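# Move one lens from tray to microscope plate

## Task

Lift a single lens out of the transparent tray and set it down on the microscope stand's black plate, leaving every other lens seated in its own pocket.

## Robot and tools

Robot: two arms, left_arm and right_arm, each with six joints and a parallel gripper. Joint order everywhere (rows, Joint positions, Joint velocities, Joint torques): waist, shoulder, elbow, wrist pitch, wrist yaw, wrist roll. Stated ranges in rad: waist -2.618 to 3.054, shoulder 0.000 to 3.142, elbow 0.000 to 3.142, wrist pitch -1.571 to 1.571, wrist yaw -1.571 to 1.571, wrist roll -2.094 to 2.094; the real ends may differ by up to 0.059 rad.

Frame: all hand positions, quaternions and velocities are in the scene frame. Origin is at table-top height, halfway between the nominal arm bases; +z up, +x out across the table, left_arm on the +y side (arm names do not match image sides). Positions are metres, orientation is end_effector_quat_wxyz. Printed hand poses may be a few centimetres off, worse at long reach; a BASES line, if present, gives calibrated base places. The gripper's fingers point along its +z axis and close along its y axis; end_effector_position sits between the pads, about 1 cm short of the tips.

Row layout (shared by both motion tools): one flat list of 14 numbers covering both arms: left_arm waist, shoulder, elbow, wrist pitch, wrist yaw, wrist roll, opening, then the same seven for right_arm. Every number lies in [-1, 1]. The six joint numbers are offsets, not poses: they are scaled (1.0 = 2.224 rad for waist/shoulder/elbow, 8.485 rad for the three wrist joints) and added to the Joint targets shown in the last result as they stood when the action or move began, not to the previous row. Zero keeps an arm where it is commanded. The opening number is absolute: +1 fully open, -1 closed; a 0 there is a real half-open command, so resend the current value to leave a gripper alone.

execute_actions(actions, cameras): actions is a list of actions; each action is a list of up to 15 rows, one per 1/30 s step, and a short action repeats its last row to fill 15 steps. An empty list just reports state and images. An action that would push any joint more than 0.059 rad beyond its range end is rejected for both arms; a malformed action, or a first action failing that check, rejects the whole call. Joint speed is capped, targets may lead measured angles by only 0.339 rad (big joints) or 2.2 rad (wrist), and targets that would shift the gripper over 200 mm are scaled back, so large offsets may need several actions.

move(target, speed, blend, opening_speed, blocking, cameras): target is one 14-number row or a list of up to 15 rows; all offsets count from the same starting Joint targets, not from the previous target. speed is rad/s for the joint with the longest way to go, 0.01 to 12.57, default 0.5, one number or one per target. blend (rad) rounds corners at intermediate targets; default 0. opening_speed (0.2 or more, per second on the -1..+1 scale) ramps the grippers. Paths take at least 0.5 s, and those over 10 s stop early. Moves do not avoid obstacles or the other arm. The extra move: line reports the ending: done, off_target (resting more than 0.035 rad from target), moving, held, fault, plus limits=held if steps were withheld. done does not prove contact or no contact. blocking=false returns after about 0.5 s while the move continues; stop brakes it.

wait(seconds 0 to 10, cameras): lets time pass holding last commands. stop(cameras): brakes a running move. zoom_image(camera, region): region [x0, y0, x1, y1] in pixels, at most 504 x 504, on cam_head_left, cam_head_right, cam_left_wrist or cam_right_wrist (all 896x504), using each camera's latest image. finished_scene(scene): pass the current scene number to end the scene; irreversible, and the lens must stay on the plate without the robot.

Results: Joint positions (rad, plus gripper opening in metres, 0.093 fully open) and Joint velocities (rad/s, then opening rate m/s), one block per arm; "within noise" means the arm is still. Joint targets is the base for your next offsets. Tool commands shows present gripper commands. grip_measured is the gripper motor on the -1..+1 scale; pads meet near -0.94, and each millimetre of object width adds about 0.0208; readings can sit up to 0.02 high. For a firm hold on a rigid object send a value at least 0.24 below its width reading; keep sending it to hold; release with a value well above the width reading. A reading below -0.94 after sending -1 does not prove anything is held. Joint torques include arm weight, have offsets and noise, and joints 1 to 3 wrap at ±28 N m. "joint sent to its limit" means a joint hit its real end; "joint command not followed" means the clearance check altered targets. MOTOR HOT appears at 75 °C; at 90 °C an OVER-TEMPERATURE FAULT folds that arm and it stops working. Holding loads, stretching out, or pressing against unreachable poses heats motors.

Avoid: dropping the lens or releasing it while moving, fast impacts, hard pushes, knocking other lenses out of pockets, and anything falling or being left off the table. Never let the arms collide or squeeze each other's fingers. To end a press, command targets back past the measured positions. Objects may get a brief outside nudge. Time passes while you think, so keep reasoning short and motions smooth.

Each tool is called after "Call:" by a JSON object that holds its "method" and its "body", one argument or row to a line.

## Session

Call:
{"method": "execute_actions", "body": {
  "actions": []
}}

Scene clock: 0.00 s.
left_arm: end_effector_position=(+0.4183, +0.3739, +0.0968) grip_measured=+1.000 end_effector_quat_wxyz=(+0.551, -0.027, +0.834, +0.014) | right_arm: end_effector_position=(+0.4127, -0.3288, +0.4242) grip_measured=+1.000 end_effector_quat_wxyz=(+0.699, -0.004, +0.715, +0.013)
Joint positions: left_arm=[-0.013 1.51 0.372 0.735 -0.025 -0.018 0.093] | right_arm=[-0.004 1.06 1.039 -0.002 -0.004 0.012 0.093]
Joint velocities: within noise
Joint torques (N m): no reading
Heat: left arm: 43 °C; right arm: 37 °C.
Joint targets: left_arm=[-0.013 1.502 0.383 0.741 -0.025 -0.018] | right_arm=[-0.004 1.054 1.057 0.015 -0.004 0.012]
Tool commands: left_gripper/opening=+1.0 right_gripper/opening=+1.0

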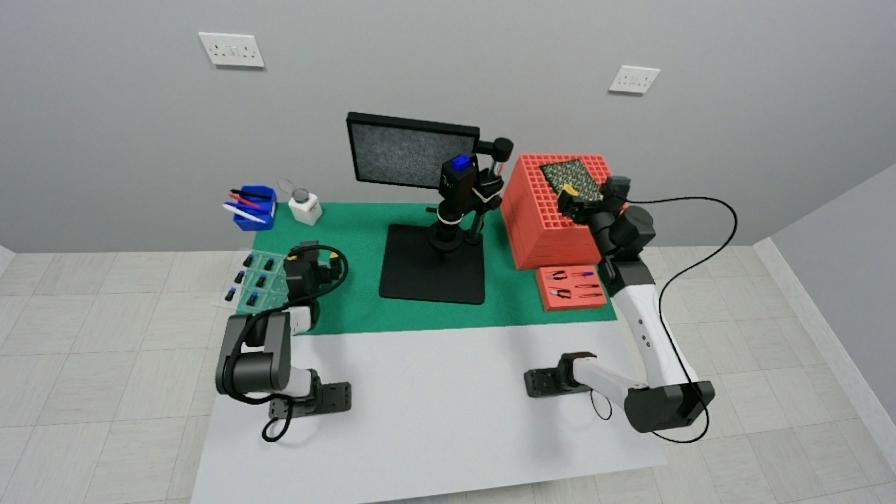

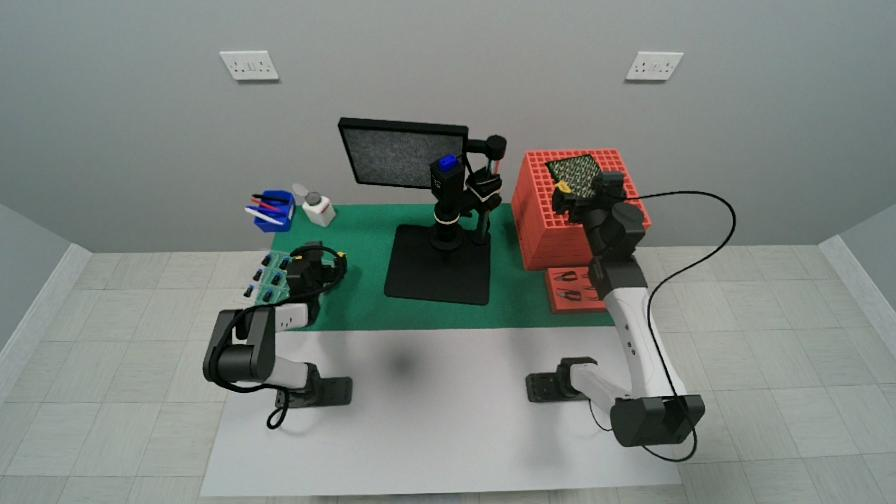

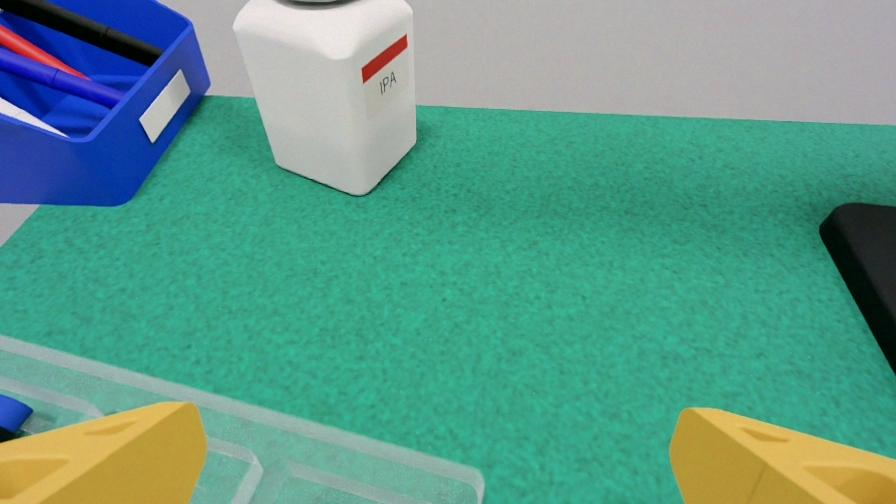

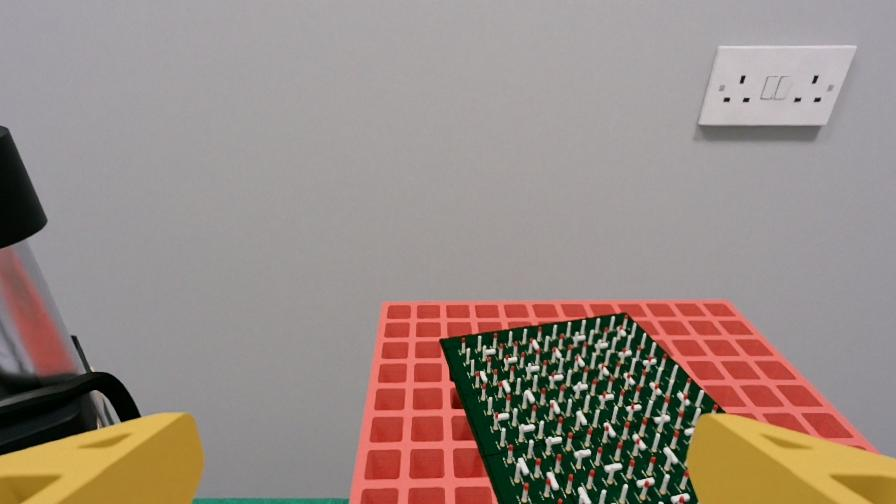

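Call:
{"method": "move", "body": {
  "target": [
    [0.01, 0.03, 0.25, -0.05, 0.0029, 0.0021, 1, 0,0,0,0,0,0,1],
    [0.0283, 0.134, 0.772, -0.2701, 0.0029, 0.0021, 1, 0,0,0,0,0,0,1]
  ],
  "speed": 1.0,
  "blend": 0.1,
  "cameras": ["cam_left_wrist", "cam_head_left"]
}}

Scene clock: 11.10 s.
left_arm: end_effector_position=(+0.4020, +0.3912, +0.2797) grip_measured=+1.000 end_effector_quat_wxyz=(+0.155, -0.048, +0.987, +0.010) | right_arm: end_effector_position=(+0.4127, -0.3288, +0.4242) grip_measured=+1.000 end_effector_quat_wxyz=(+0.699, -0.004, +0.715, +0.013)
Joint positions: left_arm=[0.043 1.787 2.073 -1.546 -0.008 -0.009 0.093] | right_arm=[-0.004 1.06 1.039 -0.002 -0.004 0.012 0.093]
Joint velocities: within noise
Joint torques (N m): left_arm=[1.05 -7.49 9.7 1.05 0.04 -0.05] | right_arm=[-0.09 -2.93 8.23 1.68 -0.11 -0.01]
Heat: left arm: 44 °C; right arm: 39 °C.
Joint targets: left_arm=[0.050 1.800 2.100 -1.551 0.000 0.000] | right_arm=[-0.004 1.054 1.057 0.015 -0.004 0.012]
move: done
Images, in order (width x height): cam_head_left 896x504, cam_left_wrist 896x504.

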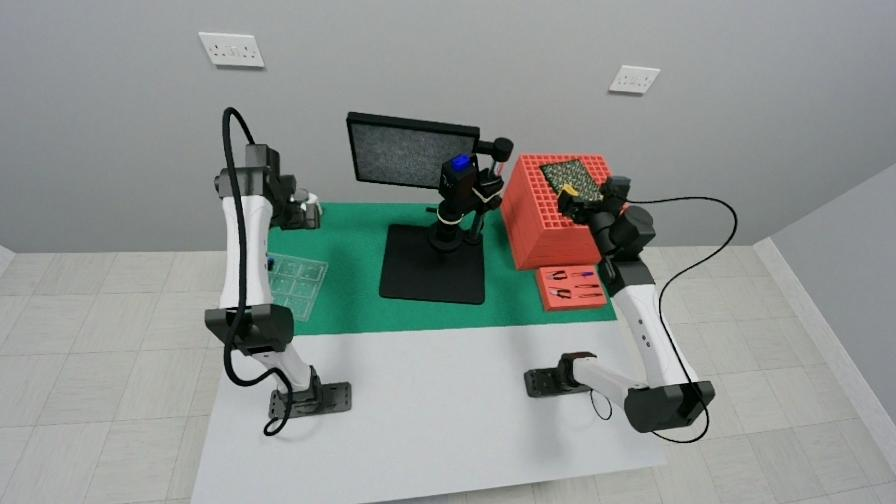

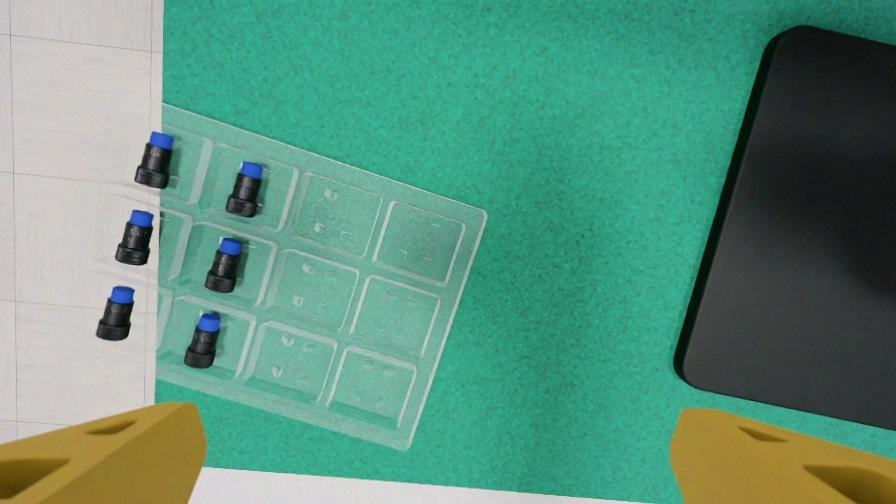

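Call:
{"method": "move", "body": {
  "target": [0.2329, 0.0607, -0.2612, 0.0476, 0, 0.1016, -0.4, 0,0,0,0,0,0,1],
  "speed": 0.8,
  "cameras": ["cam_left_wrist", "cam_head_left"]
}}

Scene clock: 38.87 s.
left_arm: end_effector_position=(+0.3297, +0.5665, +0.0885) grip_measured=-0.399 end_effector_quat_wxyz=(-0.001, +0.119, +0.993, +0.002) | right_arm: end_effector_position=(+0.4127, -0.3288, +0.4242) grip_measured=+1.000 end_effector_quat_wxyz=(+0.699, -0.004, +0.715, +0.013)
Joint positions: left_arm=[0.569 1.928 1.52 -1.161 -0.004 0.851 0.026] | right_arm=[-0.004 1.06 1.039 -0.002 -0.004 0.012 0.093]
Joint velocities: within noise
Joint torques (N m): left_arm=[0.21 -9.78 7.34 0.59 0.05 -0.07] | right_arm=[-0.09 -2.95 8.18 1.68 -0.11 0]
Heat: left arm: 45 °C; right arm: 43 °C.
Joint targets: left_arm=[0.568 1.935 1.519 -1.147 0.000 0.862] | right_arm=[-0.004 1.054 1.057 0.015 -0.004 0.012]
move: done
Images, in order (width x height): cam_head_left 896x504, cam_left_wrist 896x504.

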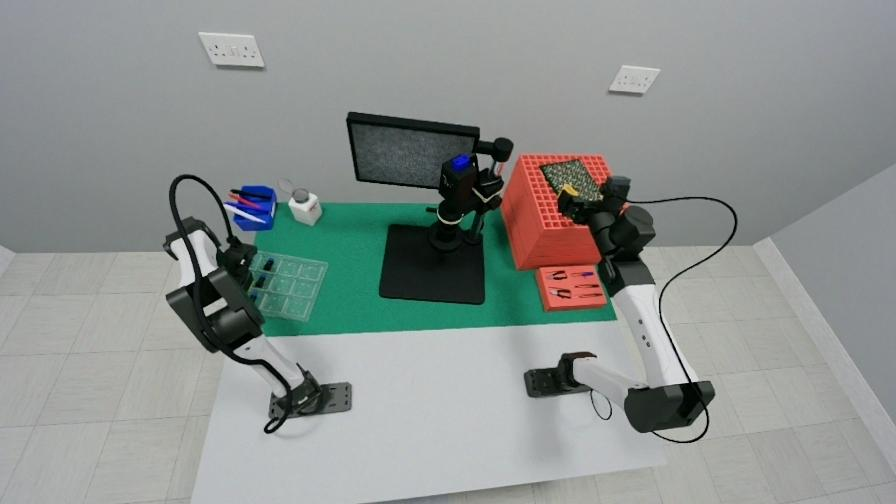

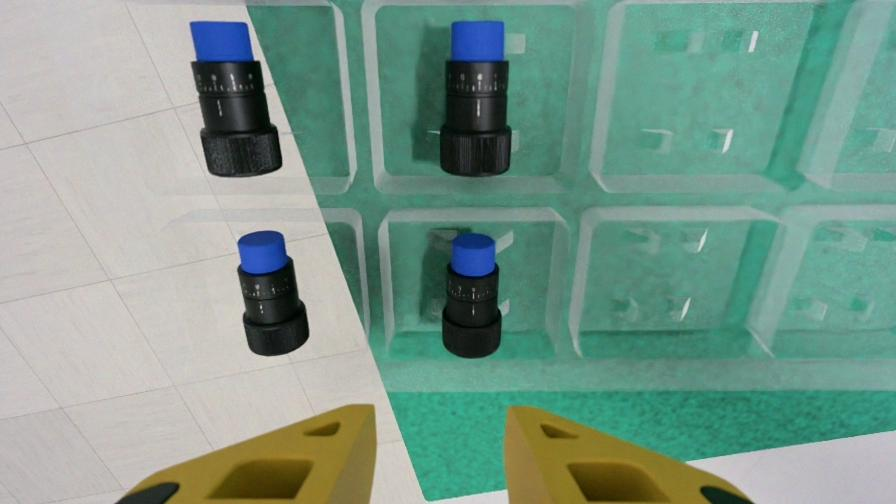

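Call:
{"method": "move", "body": {
  "target": [-0.0076, 0.0067, -0.0958, 0.0269, 0, 0, -0.44, 0,0,0,0,0,0,1],
  "speed": 0.3,
  "cameras": ["cam_left_wrist"]
}}

Call:
{"method": "zoom_image", "body": {
  "camera": "cam_left_wrist",
  "region": [250, 250, 650, 504]
}}

Scene clock: 53.30 s.
left_arm: end_effector_position=(+0.3226, +0.5566, +0.0340) grip_measured=-0.439 end_effector_quat_wxyz=(+0.001, +0.125, +0.992, +0.004) | right_arm: end_effector_position=(+0.4127, -0.3288, +0.4242) grip_measured=+1.000 end_effector_quat_wxyz=(+0.699, -0.004, +0.715, +0.013)
Joint positions: left_arm=[0.558 1.939 1.309 -0.934 -0.004 0.852 0.024] | right_arm=[-0.004 1.06 1.039 -0.002 -0.004 0.012 0.093]
Joint velocities: within noise
Joint torques (N m): left_arm=[-0.35 -9.11 6.78 0.57 0.05 -0.05] | right_arm=[-0.09 -2.93 8.2 1.67 -0.11 0]
Heat: left arm: 48 °C; right arm: 44 °C.
Joint targets: left_arm=[0.551 1.950 1.306 -0.919 0.000 0.862] | right_arm=[-0.004 1.054 1.057 0.015 -0.004 0.012]
move: done
Images, in order (width x height): cam_left_wrist 896x504.

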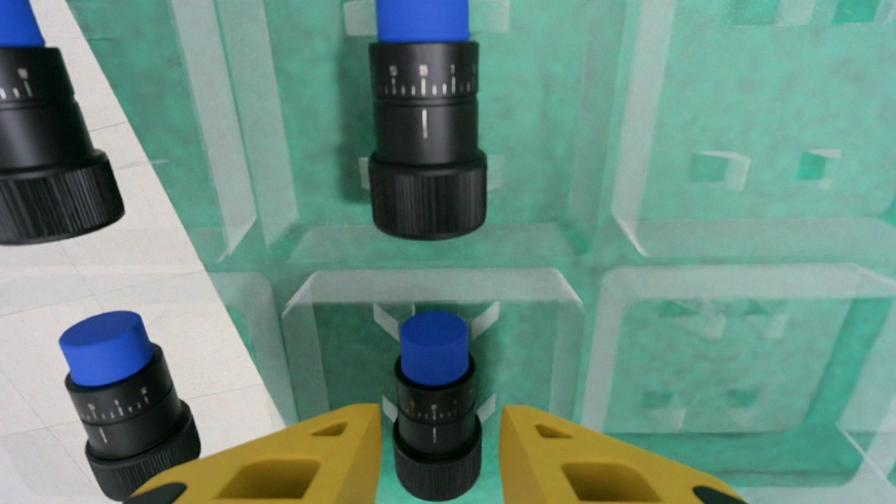

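Scaled by 1.260 from the camera's 896x504 image, which has a finer 1280x720 frame.

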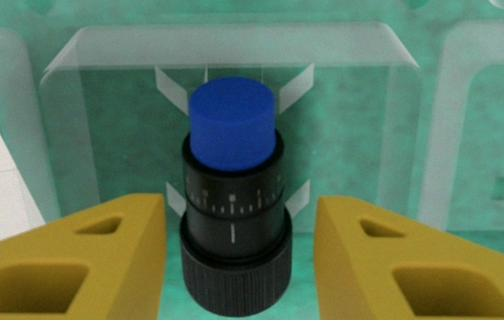

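Call:
{"method": "move", "body": {
  "target": [
    [0, 0.01235, -0.0074, 0.00517, 0, 0, -0.44, 0,0,0,0,0,0,1],
    [0, 0.01235, -0.0074, 0.00517, 0, 0, -1, 0,0,0,0,0,0,1]
  ],
  "speed": 0.12,
  "opening_speed": 0.4,
  "cameras": ["cam_left_wrist"]
}}

Scene clock: 75.00 s.
left_arm: end_effector_position=(+0.3252, +0.5583, +0.0221) grip_measured=-0.743 end_effector_quat_wxyz=(+0.003, +0.125, +0.992, +0.005) | right_arm: end_effector_position=(+0.4127, -0.3288, +0.4242) grip_measured=+1.000 end_effector_quat_wxyz=(+0.699, -0.004, +0.715, +0.013)
Joint positions: left_arm=[0.558 1.964 1.294 -0.89 -0.004 0.852 0.01] | right_arm=[-0.004 1.06 1.039 -0.002 -0.004 0.012 0.093]
Joint velocities: within noise
Joint torques (N m): left_arm=[-0.32 -9.05 6.53 0.59 0.04 -0.05] | right_arm=[-0.1 -2.93 8.21 1.68 -0.11 0]
Heat: left arm: 49 °C; right arm: 46 °C.
Joint targets: left_arm=[0.551 1.977 1.290 -0.875 0.000 0.862] | right_arm=[-0.004 1.054 1.057 0.015 -0.004 0.012]
move: done
Images, in order (width x height): cam_left_wrist 896x504.

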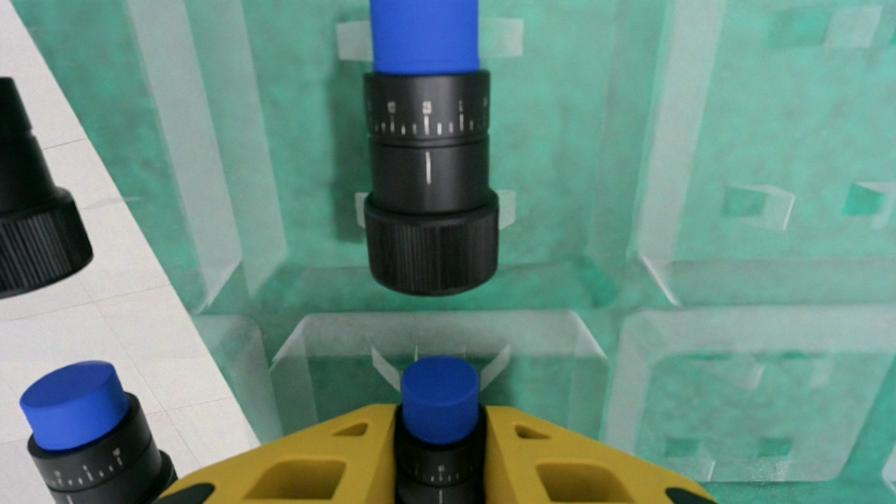

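Call:
{"method": "move", "body": {
  "target": [
    [0, -0.018, 0, 0, 0, 0, -1, 0,0,0,0,0,0,1],
    [0, -0.0336, 0.0332, -0.0128, 0, 0, -1, 0,0,0,0,0,0,1],
    [0, -0.0391, 0.1394, -0.0425, 0, 0, -1, 0,0,0,0,0,0,1],
    [-0.5288, 0.1443, 0.3822, -0.0603, 0, -0.1646, -1, 0,0,0,0,0,0,1]
  ],
  "speed": [0.1, 0.15, 0.4, 0.7],
  "blend": [0, 0.01, 0.02, 0],
  "cameras": ["cam_left_wrist", "cam_head_left"]
}}

Scene clock: 116.63 s.
left_arm: end_effector_position=(+0.4452, +0.2674, +0.1078) grip_measured=-0.753 end_effector_quat_wxyz=(-0.035, -0.155, +0.987, +0.010) | right_arm: end_effector_position=(+0.4127, -0.3288, +0.4242) grip_measured=+1.000 end_effector_quat_wxyz=(+0.699, -0.004, +0.715, +0.013)
Joint positions: left_arm=[-0.258 2.254 2.089 -1.479 0.007 -0.525 0.009] | right_arm=[-0.004 1.06 1.039 -0.002 -0.004 0.012 0.093]
Joint velocities: within noise
Joint torques (N m): left_arm=[25.31 -8.88 12.15 1.37 -0.14 -0.22] | right_arm=[-0.1 -2.93 8.2 1.68 -0.11 0]
Heat: left arm: 52 °C; right arm: 47 °C.
Joint targets: left_arm=[-0.598 2.298 2.140 -1.387 0.000 -0.535] | right_arm=[-0.004 1.054 1.057 0.015 -0.004 0.012]
move: off_target (left_arm); left_arm: the waist is farthest, 0.367 rad from its target
Images, in order (width x height): cam_head_left 896x504, cam_left_wrist 896x504.

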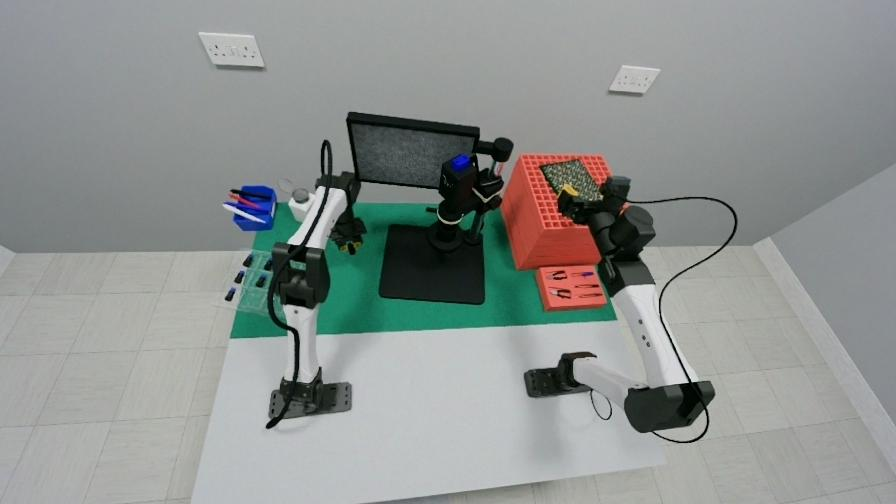

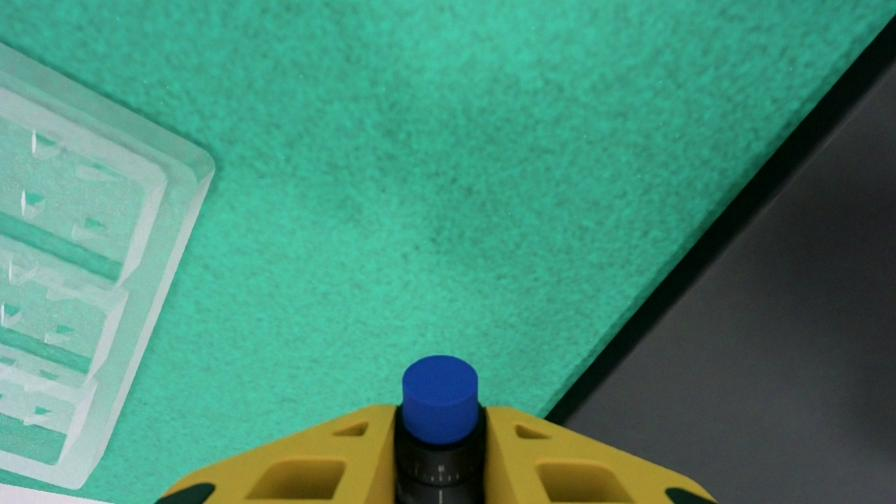

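Call:
{"method": "move", "body": {
  "target": [0.172, 0, 0, 0, 0, 0, -1, 0,0,0,0,0,0,1],
  "speed": 0.5
}}

Call:
{"method": "zoom_image", "body": {
  "camera": "cam_head_left",
  "region": [280, 110, 420, 270]
}}

Call:
{"method": "zoom_image", "body": {
  "camera": "cam_head_right",
  "region": [280, 110, 420, 270]
}}

Scene clock: 133.67 s.
left_arm: end_effector_position=(+0.4713, +0.2796, +0.0999) grip_measured=-0.753 end_effector_quat_wxyz=(-0.002, -0.175, +0.985, -0.003) | right_arm: end_effector_position=(+0.4127, -0.3288, +0.4242) grip_measured=+1.000 end_effector_quat_wxyz=(+0.699, -0.004, +0.715, +0.013)
Joint positions: left_arm=[-0.219 2.283 2.109 -1.399 0.007 -0.525 0.009] | right_arm=[-0.004 1.06 1.039 -0.002 -0.004 0.012 0.093]
Joint velocities: within noise
Joint torques (N m): left_arm=[0.75 -11.97 10.5 0.56 -0.13 -0.22] | right_arm=[-0.1 -2.93 8.2 1.68 -0.11 -0.01]
Heat: left arm: 77 °C; right arm: 48 °C. Fold the left arm in close to its base, or ease its load, before you think long.
Joint targets: left_arm=[-0.215 2.298 2.140 -1.387 0.000 -0.535] | right_arm=[-0.004 1.054 1.057 0.015 -0.004 0.012]
MOTOR HOT: the waist of the left arm reports 77 °C; the controller's stop level is 90 °C. To cool a motor, set the load down, stop pushing, or move to a pose that needs little force.
move: done

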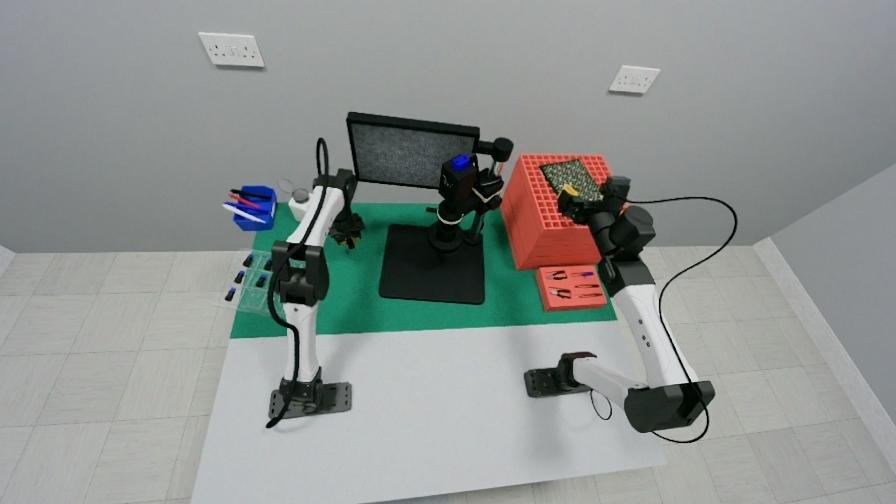

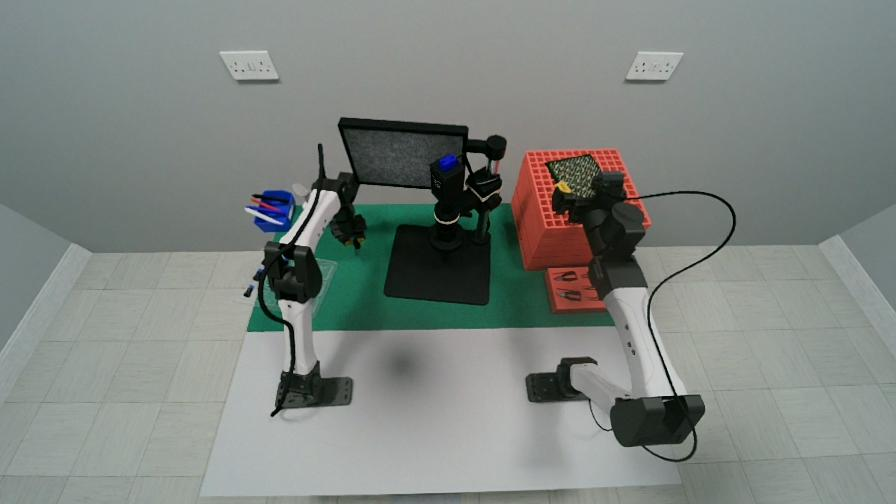

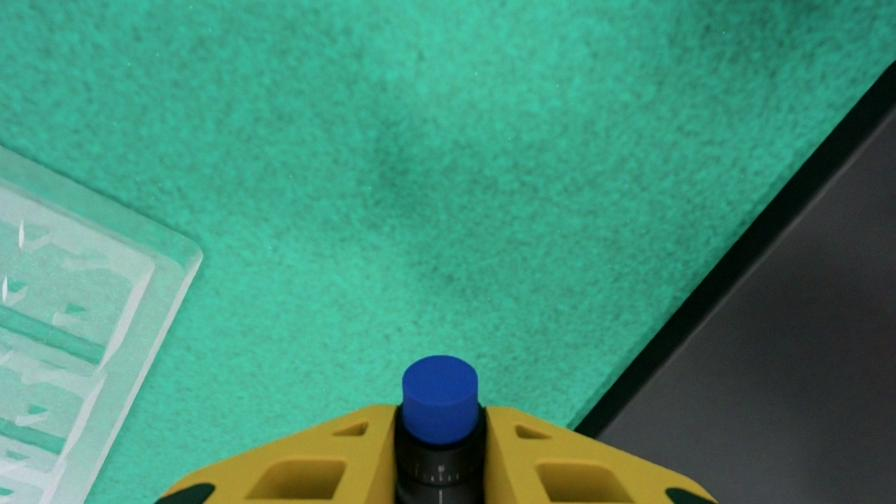

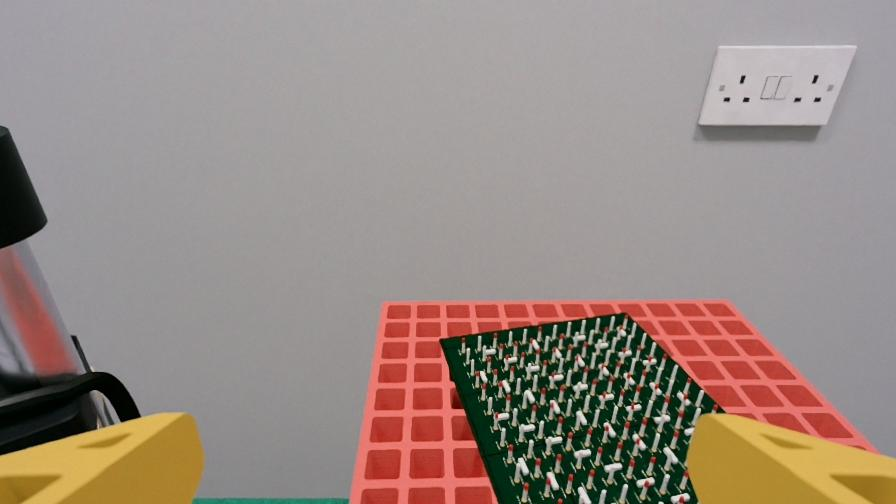

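Scaled by 3.150 from the camera's 896x504 image, which has a finer 1280x720 frame.

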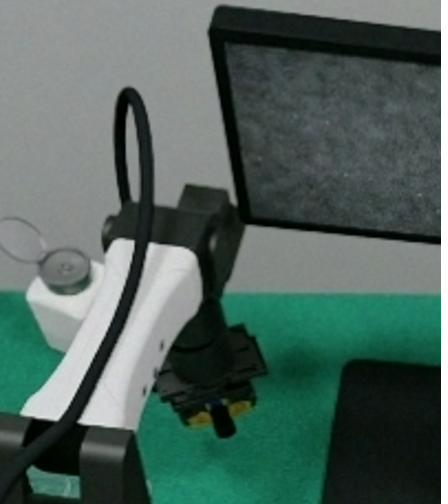

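Scaled by 3.150 from the camera's 896x504 image, which has a finer 1280x720 frame.

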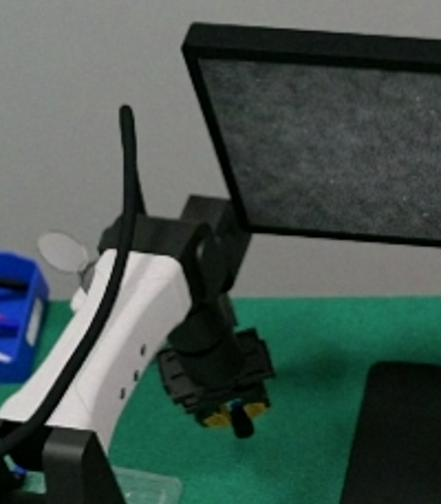

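Call:
{"method": "move", "body": {
  "target": [
    [0, -0.2374, -0.3103, 0.025, 0, 0, -1, 0,0,0,0,0,0,1],
    [-0.1853, -0.2374, -0.3103, 0.025, 0, 0, -1, 0,0,0,0,0,0,1],
    [-0.1853, -0.0292, -0.0697, 0.0097, 0, 0, -1, 0,0,0,0,0,0,1]
  ],
  "speed": [0.7, 0.5, 0.6],
  "blend": [0.05, 0.05, 0],
  "cameras": ["cam_left_wrist", "cam_head_left"]
}}

Call:
{"method": "zoom_image", "body": {
  "camera": "cam_head_left",
  "region": [340, 110, 520, 310]
}}

Scene clock: 157.37 s.
left_arm: end_effector_position=(+0.3959, +0.1186, +0.0875) grip_measured=-0.753 end_effector_quat_wxyz=(+0.002, +0.028, +1.000, -0.004) | right_arm: end_effector_position=(+0.4127, -0.3288, +0.4242) grip_measured=+1.000 end_effector_quat_wxyz=(+0.699, -0.004, +0.715, +0.013)
Joint positions: left_arm=[-0.628 2.219 1.953 -1.298 0.004 -0.527 0.009] | right_arm=[-0.004 1.06 1.039 -0.002 -0.004 0.012 0.093]
Joint velocities: within noise
Joint torques (N m): left_arm=[0.42 -11.66 10.54 0.34 -0.11 -0.22] | right_arm=[-0.09 -2.95 8.21 1.68 -0.11 0]
Heat: left arm: 58 °C; right arm: 49 °C.
Joint targets: left_arm=[-0.627 2.233 1.985 -1.304 0.000 -0.535] | right_arm=[-0.004 1.054 1.057 0.015 -0.004 0.012]
MOTOR HOT: cleared for the motors of the left arm.
move: done
Images, in order (width x height): cam_head_left 896x504, cam_left_wrist 896x504.

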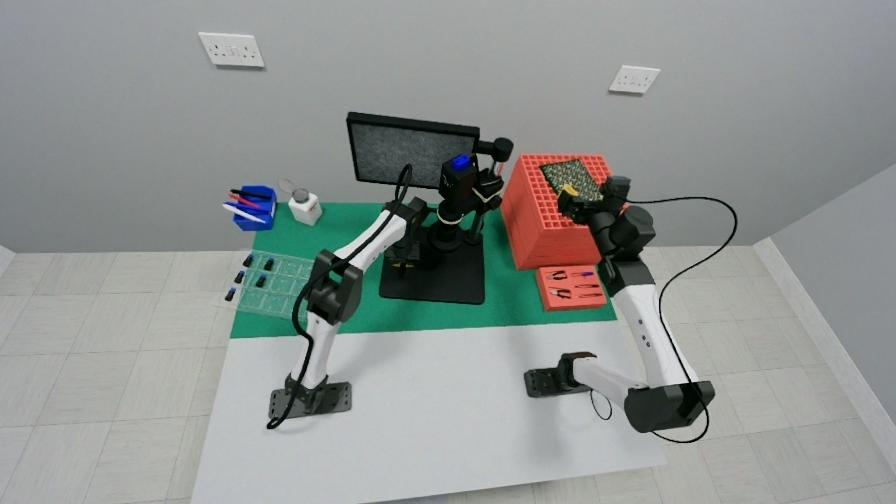

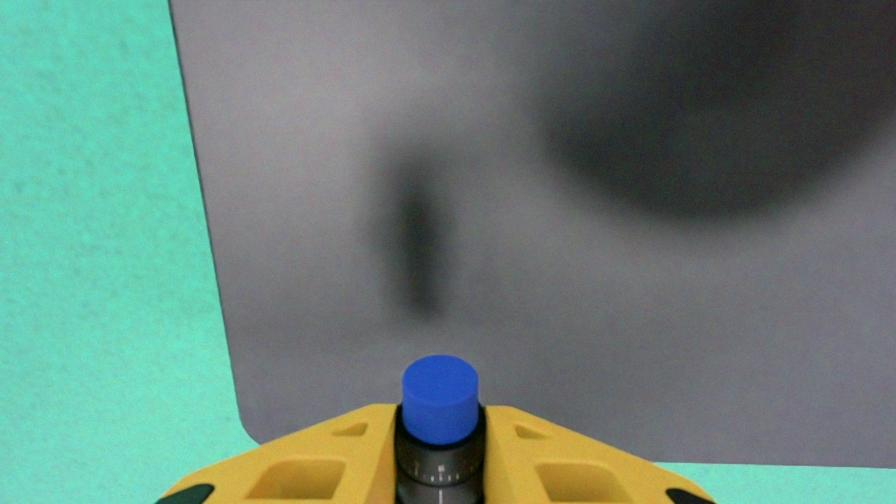

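Scaled by 2.520 from the camera's 896x504 image, which has a finer 1280x720 frame.

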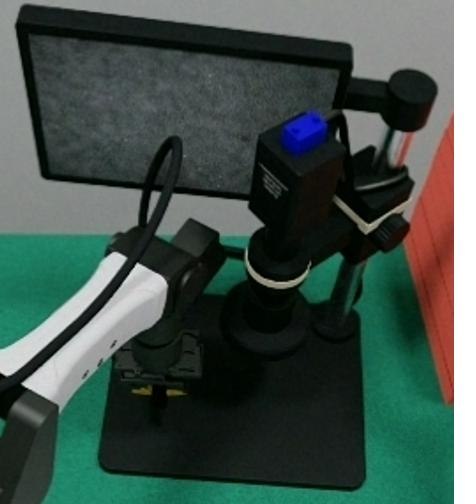

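Call:
{"method": "move", "body": {
  "target": [0.0099, 0.0054, -0.0832, 0.0202, 0, 0, -1, 0,0,0,0,0,0,1],
  "speed": 0.25,
  "cameras": ["cam_left_wrist"]
}}

Scene clock: 172.57 s.
left_arm: end_effector_position=(+0.3946, +0.1270, +0.0449) grip_measured=-0.753 end_effector_quat_wxyz=(-0.005, +0.021, +1.000, +0.000) | right_arm: end_effector_position=(+0.4127, -0.3288, +0.4242) grip_measured=+1.000 end_effector_quat_wxyz=(+0.699, -0.004, +0.715, +0.013)
Joint positions: left_arm=[-0.613 2.231 1.803 -1.151 0.004 -0.527 0.009] | right_arm=[-0.004 1.06 1.039 -0.002 -0.004 0.012 0.093]
Joint velocities: within noise
Joint torques (N m): left_arm=[1.16 -11.63 7.06 0.59 -0.11 -0.24] | right_arm=[-0.1 -2.95 8.21 1.68 -0.11 0]
Heat: left arm: 57 °C; right arm: 49 °C.
Joint targets: left_arm=[-0.605 2.245 1.800 -1.133 0.000 -0.535] | right_arm=[-0.004 1.054 1.057 0.015 -0.004 0.012]
move: done
Images, in order (width x height): cam_left_wrist 896x504.

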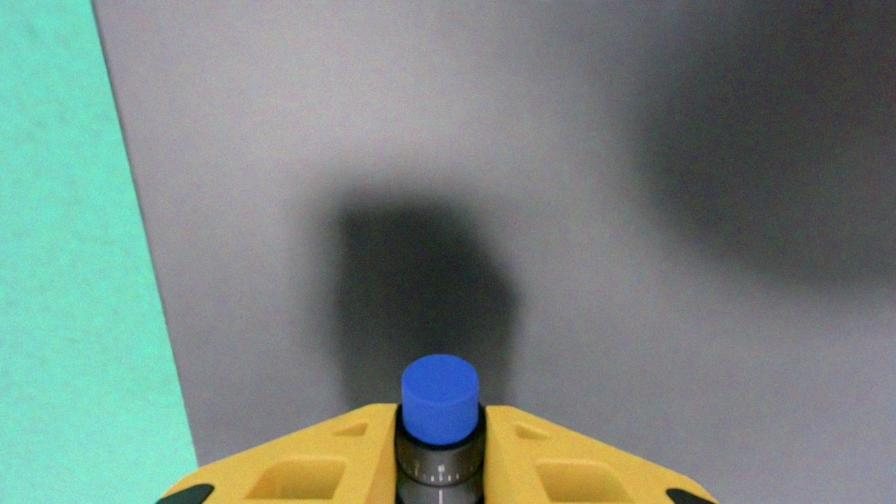

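Call:
{"method": "move", "body": {
  "target": [0, 0, -0.0234, 0.0061, 0, 0, -1, 0,0,0,0,0,0,1],
  "speed": 0.12,
  "cameras": []
}}

Scene clock: 177.67 s.
left_arm: end_effector_position=(+0.3928, +0.1281, +0.0323) grip_measured=-0.753 end_effector_quat_wxyz=(-0.003, +0.021, +1.000, +0.000) | right_arm: end_effector_position=(+0.4127, -0.3288, +0.4242) grip_measured=+1.000 end_effector_quat_wxyz=(+0.699, -0.004, +0.715, +0.013)
Joint positions: left_arm=[-0.613 2.231 1.752 -1.097 0.004 -0.527 0.009] | right_arm=[-0.004 1.06 1.039 -0.002 -0.004 0.012 0.093]
Joint velocities: within noise
Joint torques (N m): left_arm=[1.17 -11.62 6.9 0.53 -0.1 -0.22] | right_arm=[-0.1 -2.95 8.2 1.68 -0.11 0]
Heat: left arm: 58 °C; right arm: 49 °C.
Joint targets: left_arm=[-0.605 2.245 1.748 -1.081 0.000 -0.535] | right_arm=[-0.004 1.054 1.057 0.015 -0.004 0.012]
move: done
No camera images: "cameras" was empty.

Call:
{"method": "move", "body": {
  "target": [0, 0, -0.005, 0.0013, 0, 0, -1, 0,0,0,0,0,0,1],
  "speed": 0.1,
  "cameras": ["cam_left_wrist"]
}}

Scene clock: 180.97 s.
left_arm: end_effector_position=(+0.3932, +0.1279, +0.0317) grip_measured=-0.753 end_effector_quat_wxyz=(-0.002, +0.021, +1.000, -0.001) | right_arm: end_effector_position=(+0.4127, -0.3288, +0.4242) grip_measured=+1.000 end_effector_quat_wxyz=(+0.699, -0.004, +0.715, +0.013)
Joint positions: left_arm=[-0.613 2.231 1.75 -1.093 0.004 -0.527 0.009] | right_arm=[-0.004 1.06 1.039 -0.002 -0.004 0.012 0.093]
Joint velocities: left_arm=[-0.002 0.002 0.022 -0.154 0.066 -0.037 0] | right_arm=[within noise]
Joint torques (N m): left_arm=[1.16 -11.62 5.98 0.67 -0.11 -0.21] | right_arm=[-0.12 -2.93 8.21 1.68 -0.11 0]
Heat: left arm: 58 °C; right arm: 49 °C.
Joint targets: left_arm=[-0.605 2.245 1.736 -1.070 0.000 -0.535] | right_arm=[-0.004 1.054 1.057 0.015 -0.004 0.012]
move: done
Images, in order (width x height): cam_left_wrist 896x504.

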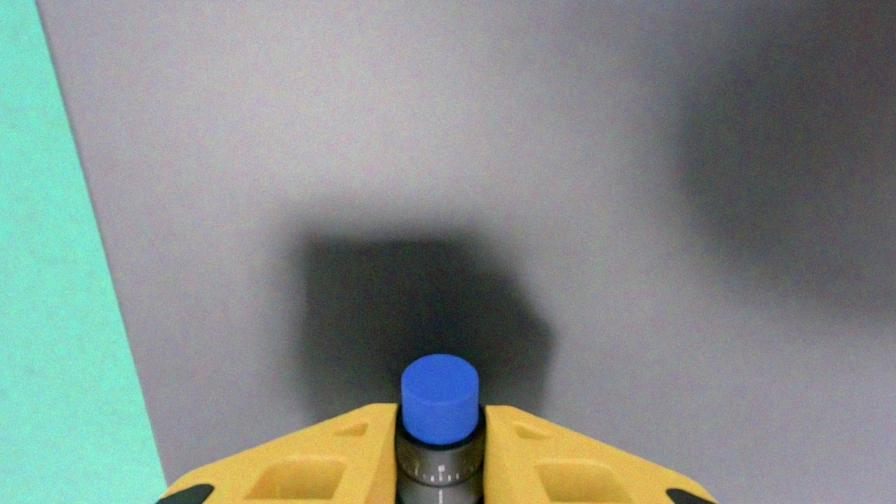

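Call:
{"method": "move", "body": {
  "target": [
    [0, 0, 0.0045, -0.0008, 0, 0, -1, 0,0,0,0,0,0,1],
    [0, 0, 0.0045, -0.0008, 0, 0, -0.2, 0,0,0,0,0,0,1],
    [0, 0, 0.0585, -0.0141, 0, 0, -0.2, 0,0,0,0,0,0,1],
    [0, -0.03, 0.2, -0.0443, 0, 0, -0.2, 0,0,0,0,0,0,1]
  ],
  "speed": [0.1, 0.1, 0.2, 0.4],
  "opening_speed": 0.5,
  "cameras": ["cam_left_wrist", "cam_head_left"]
}}

Call:
{"method": "zoom_image", "body": {
  "camera": "cam_left_wrist",
  "region": [240, 150, 640, 450]
}}

Scene clock: 192.37 s.
left_arm: end_effector_position=(+0.4083, +0.1182, +0.1345) grip_measured=-0.201 end_effector_quat_wxyz=(+0.024, +0.020, +0.999, -0.017) | right_arm: end_effector_position=(+0.4127, -0.3288, +0.4242) grip_measured=+1.000 end_effector_quat_wxyz=(+0.699, -0.004, +0.715, +0.013)
Joint positions: left_arm=[-0.613 2.228 2.154 -1.439 0.004 -0.528 0.036] | right_arm=[-0.004 1.06 1.039 -0.002 -0.004 0.012 0.093]
Joint velocities: within noise
Joint torques (N m): left_arm=[1.16 -17.74 10.18 0.46 -0.11 -0.2] | right_arm=[-0.1 -2.95 8.21 1.68 -0.1 -0.01]
Heat: left arm: 59 °C; right arm: 49 °C.
Joint targets: left_arm=[-0.605 2.178 2.181 -1.446 0.000 -0.535] | right_arm=[-0.004 1.054 1.057 0.015 -0.004 0.012]
move: off_target (left_arm); left_arm: the shoulder is farthest, 0.050 rad from its target
Images, in order (width x height): cam_head_left 896x504, cam_left_wrist 896x504.

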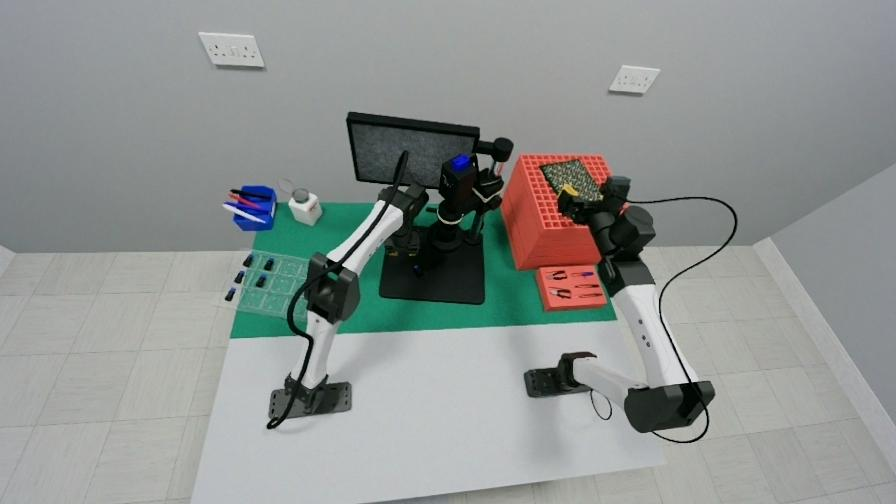

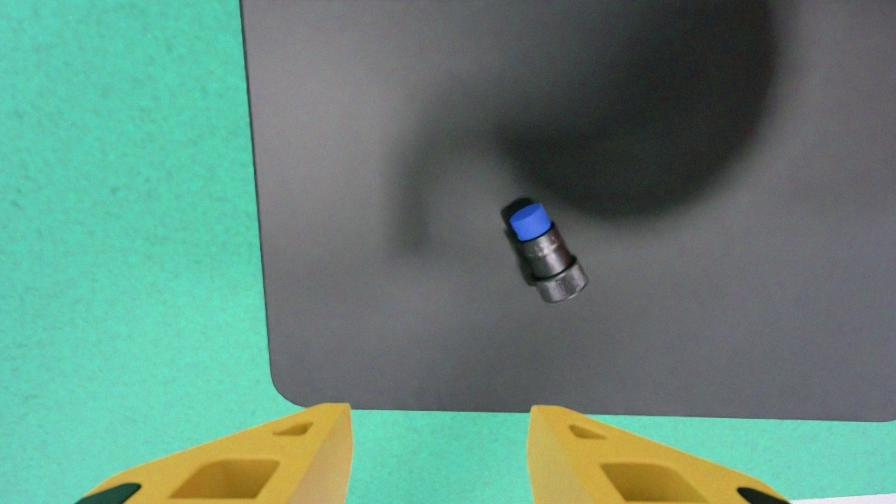

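Scaled by 1.260 from the camera's 896x504 image, which has a finer 1280x720 frame.

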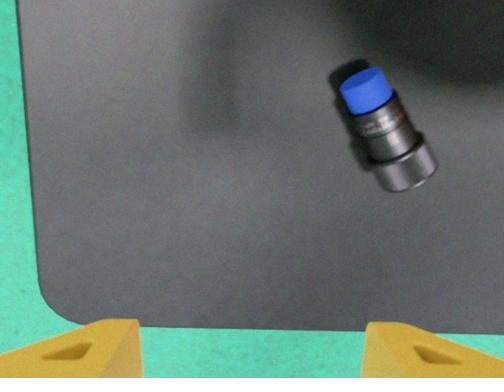

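Call:
{"method": "wait", "body": {
  "seconds": 0.5,
  "cameras": ["cam_left_wrist", "cam_head_right"]
}}

Scene clock: 194.93 s.
left_arm: end_effector_position=(+0.4083, +0.1182, +0.1345) grip_measured=-0.201 end_effector_quat_wxyz=(+0.023, +0.020, +0.999, -0.017) | right_arm: end_effector_position=(+0.4127, -0.3288, +0.4242) grip_measured=+1.000 end_effector_quat_wxyz=(+0.699, -0.004, +0.715, +0.013)
Joint positions: left_arm=[-0.613 2.228 2.154 -1.439 0.004 -0.528 0.036] | right_arm=[-0.004 1.06 1.039 -0.002 -0.004 0.012 0.093]
Joint velocities: within noise
Joint torques (N m): left_arm=[1.17 -17.73 10.18 0.45 -0.1 -0.2] | right_arm=[-0.09 -2.93 8.2 1.68 -0.1 -0.01]
Heat: left arm: 61 °C; right arm: 49 °C.
Joint targets: left_arm=[-0.605 2.178 2.181 -1.446 0.000 -0.535] | right_arm=[-0.004 1.054 1.057 0.015 -0.004 0.012]
Tool commands: left_gripper/opening=-0.2 right_gripper/opening=+1.0
wait: 0.50 s; at rest from the start
Images, in order (width x height): cam_head_right 896x504, cam_left_wrist 896x504.

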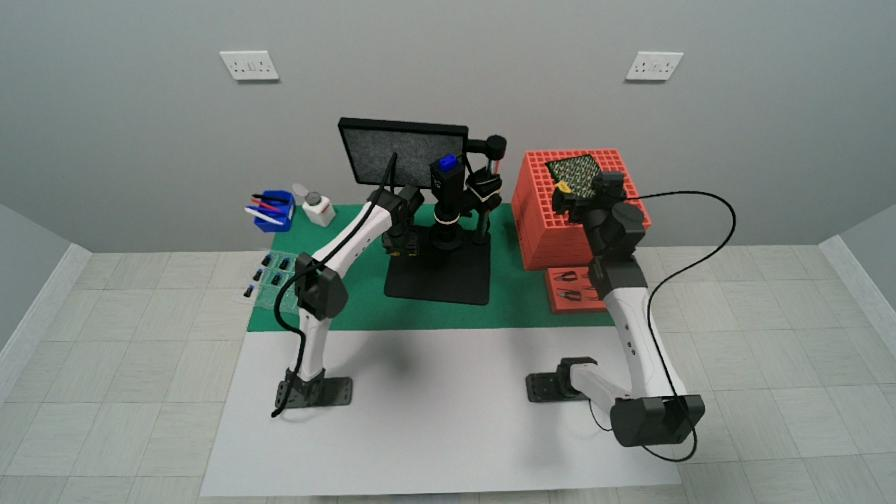

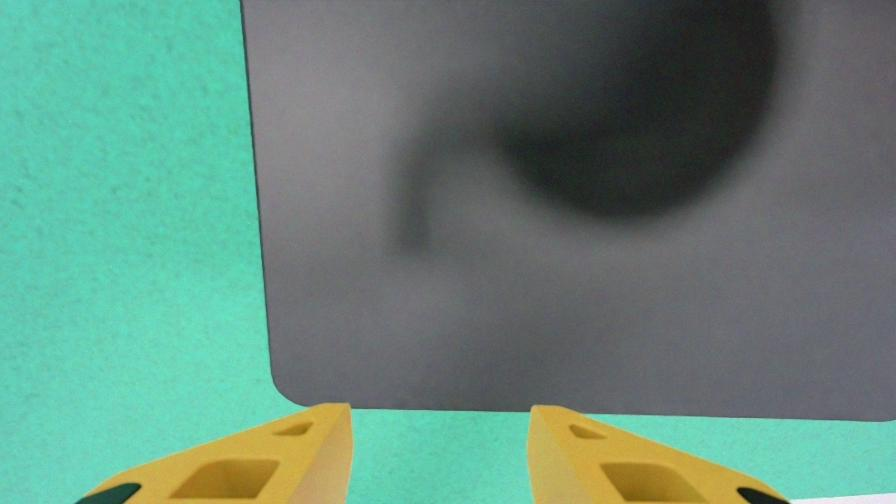

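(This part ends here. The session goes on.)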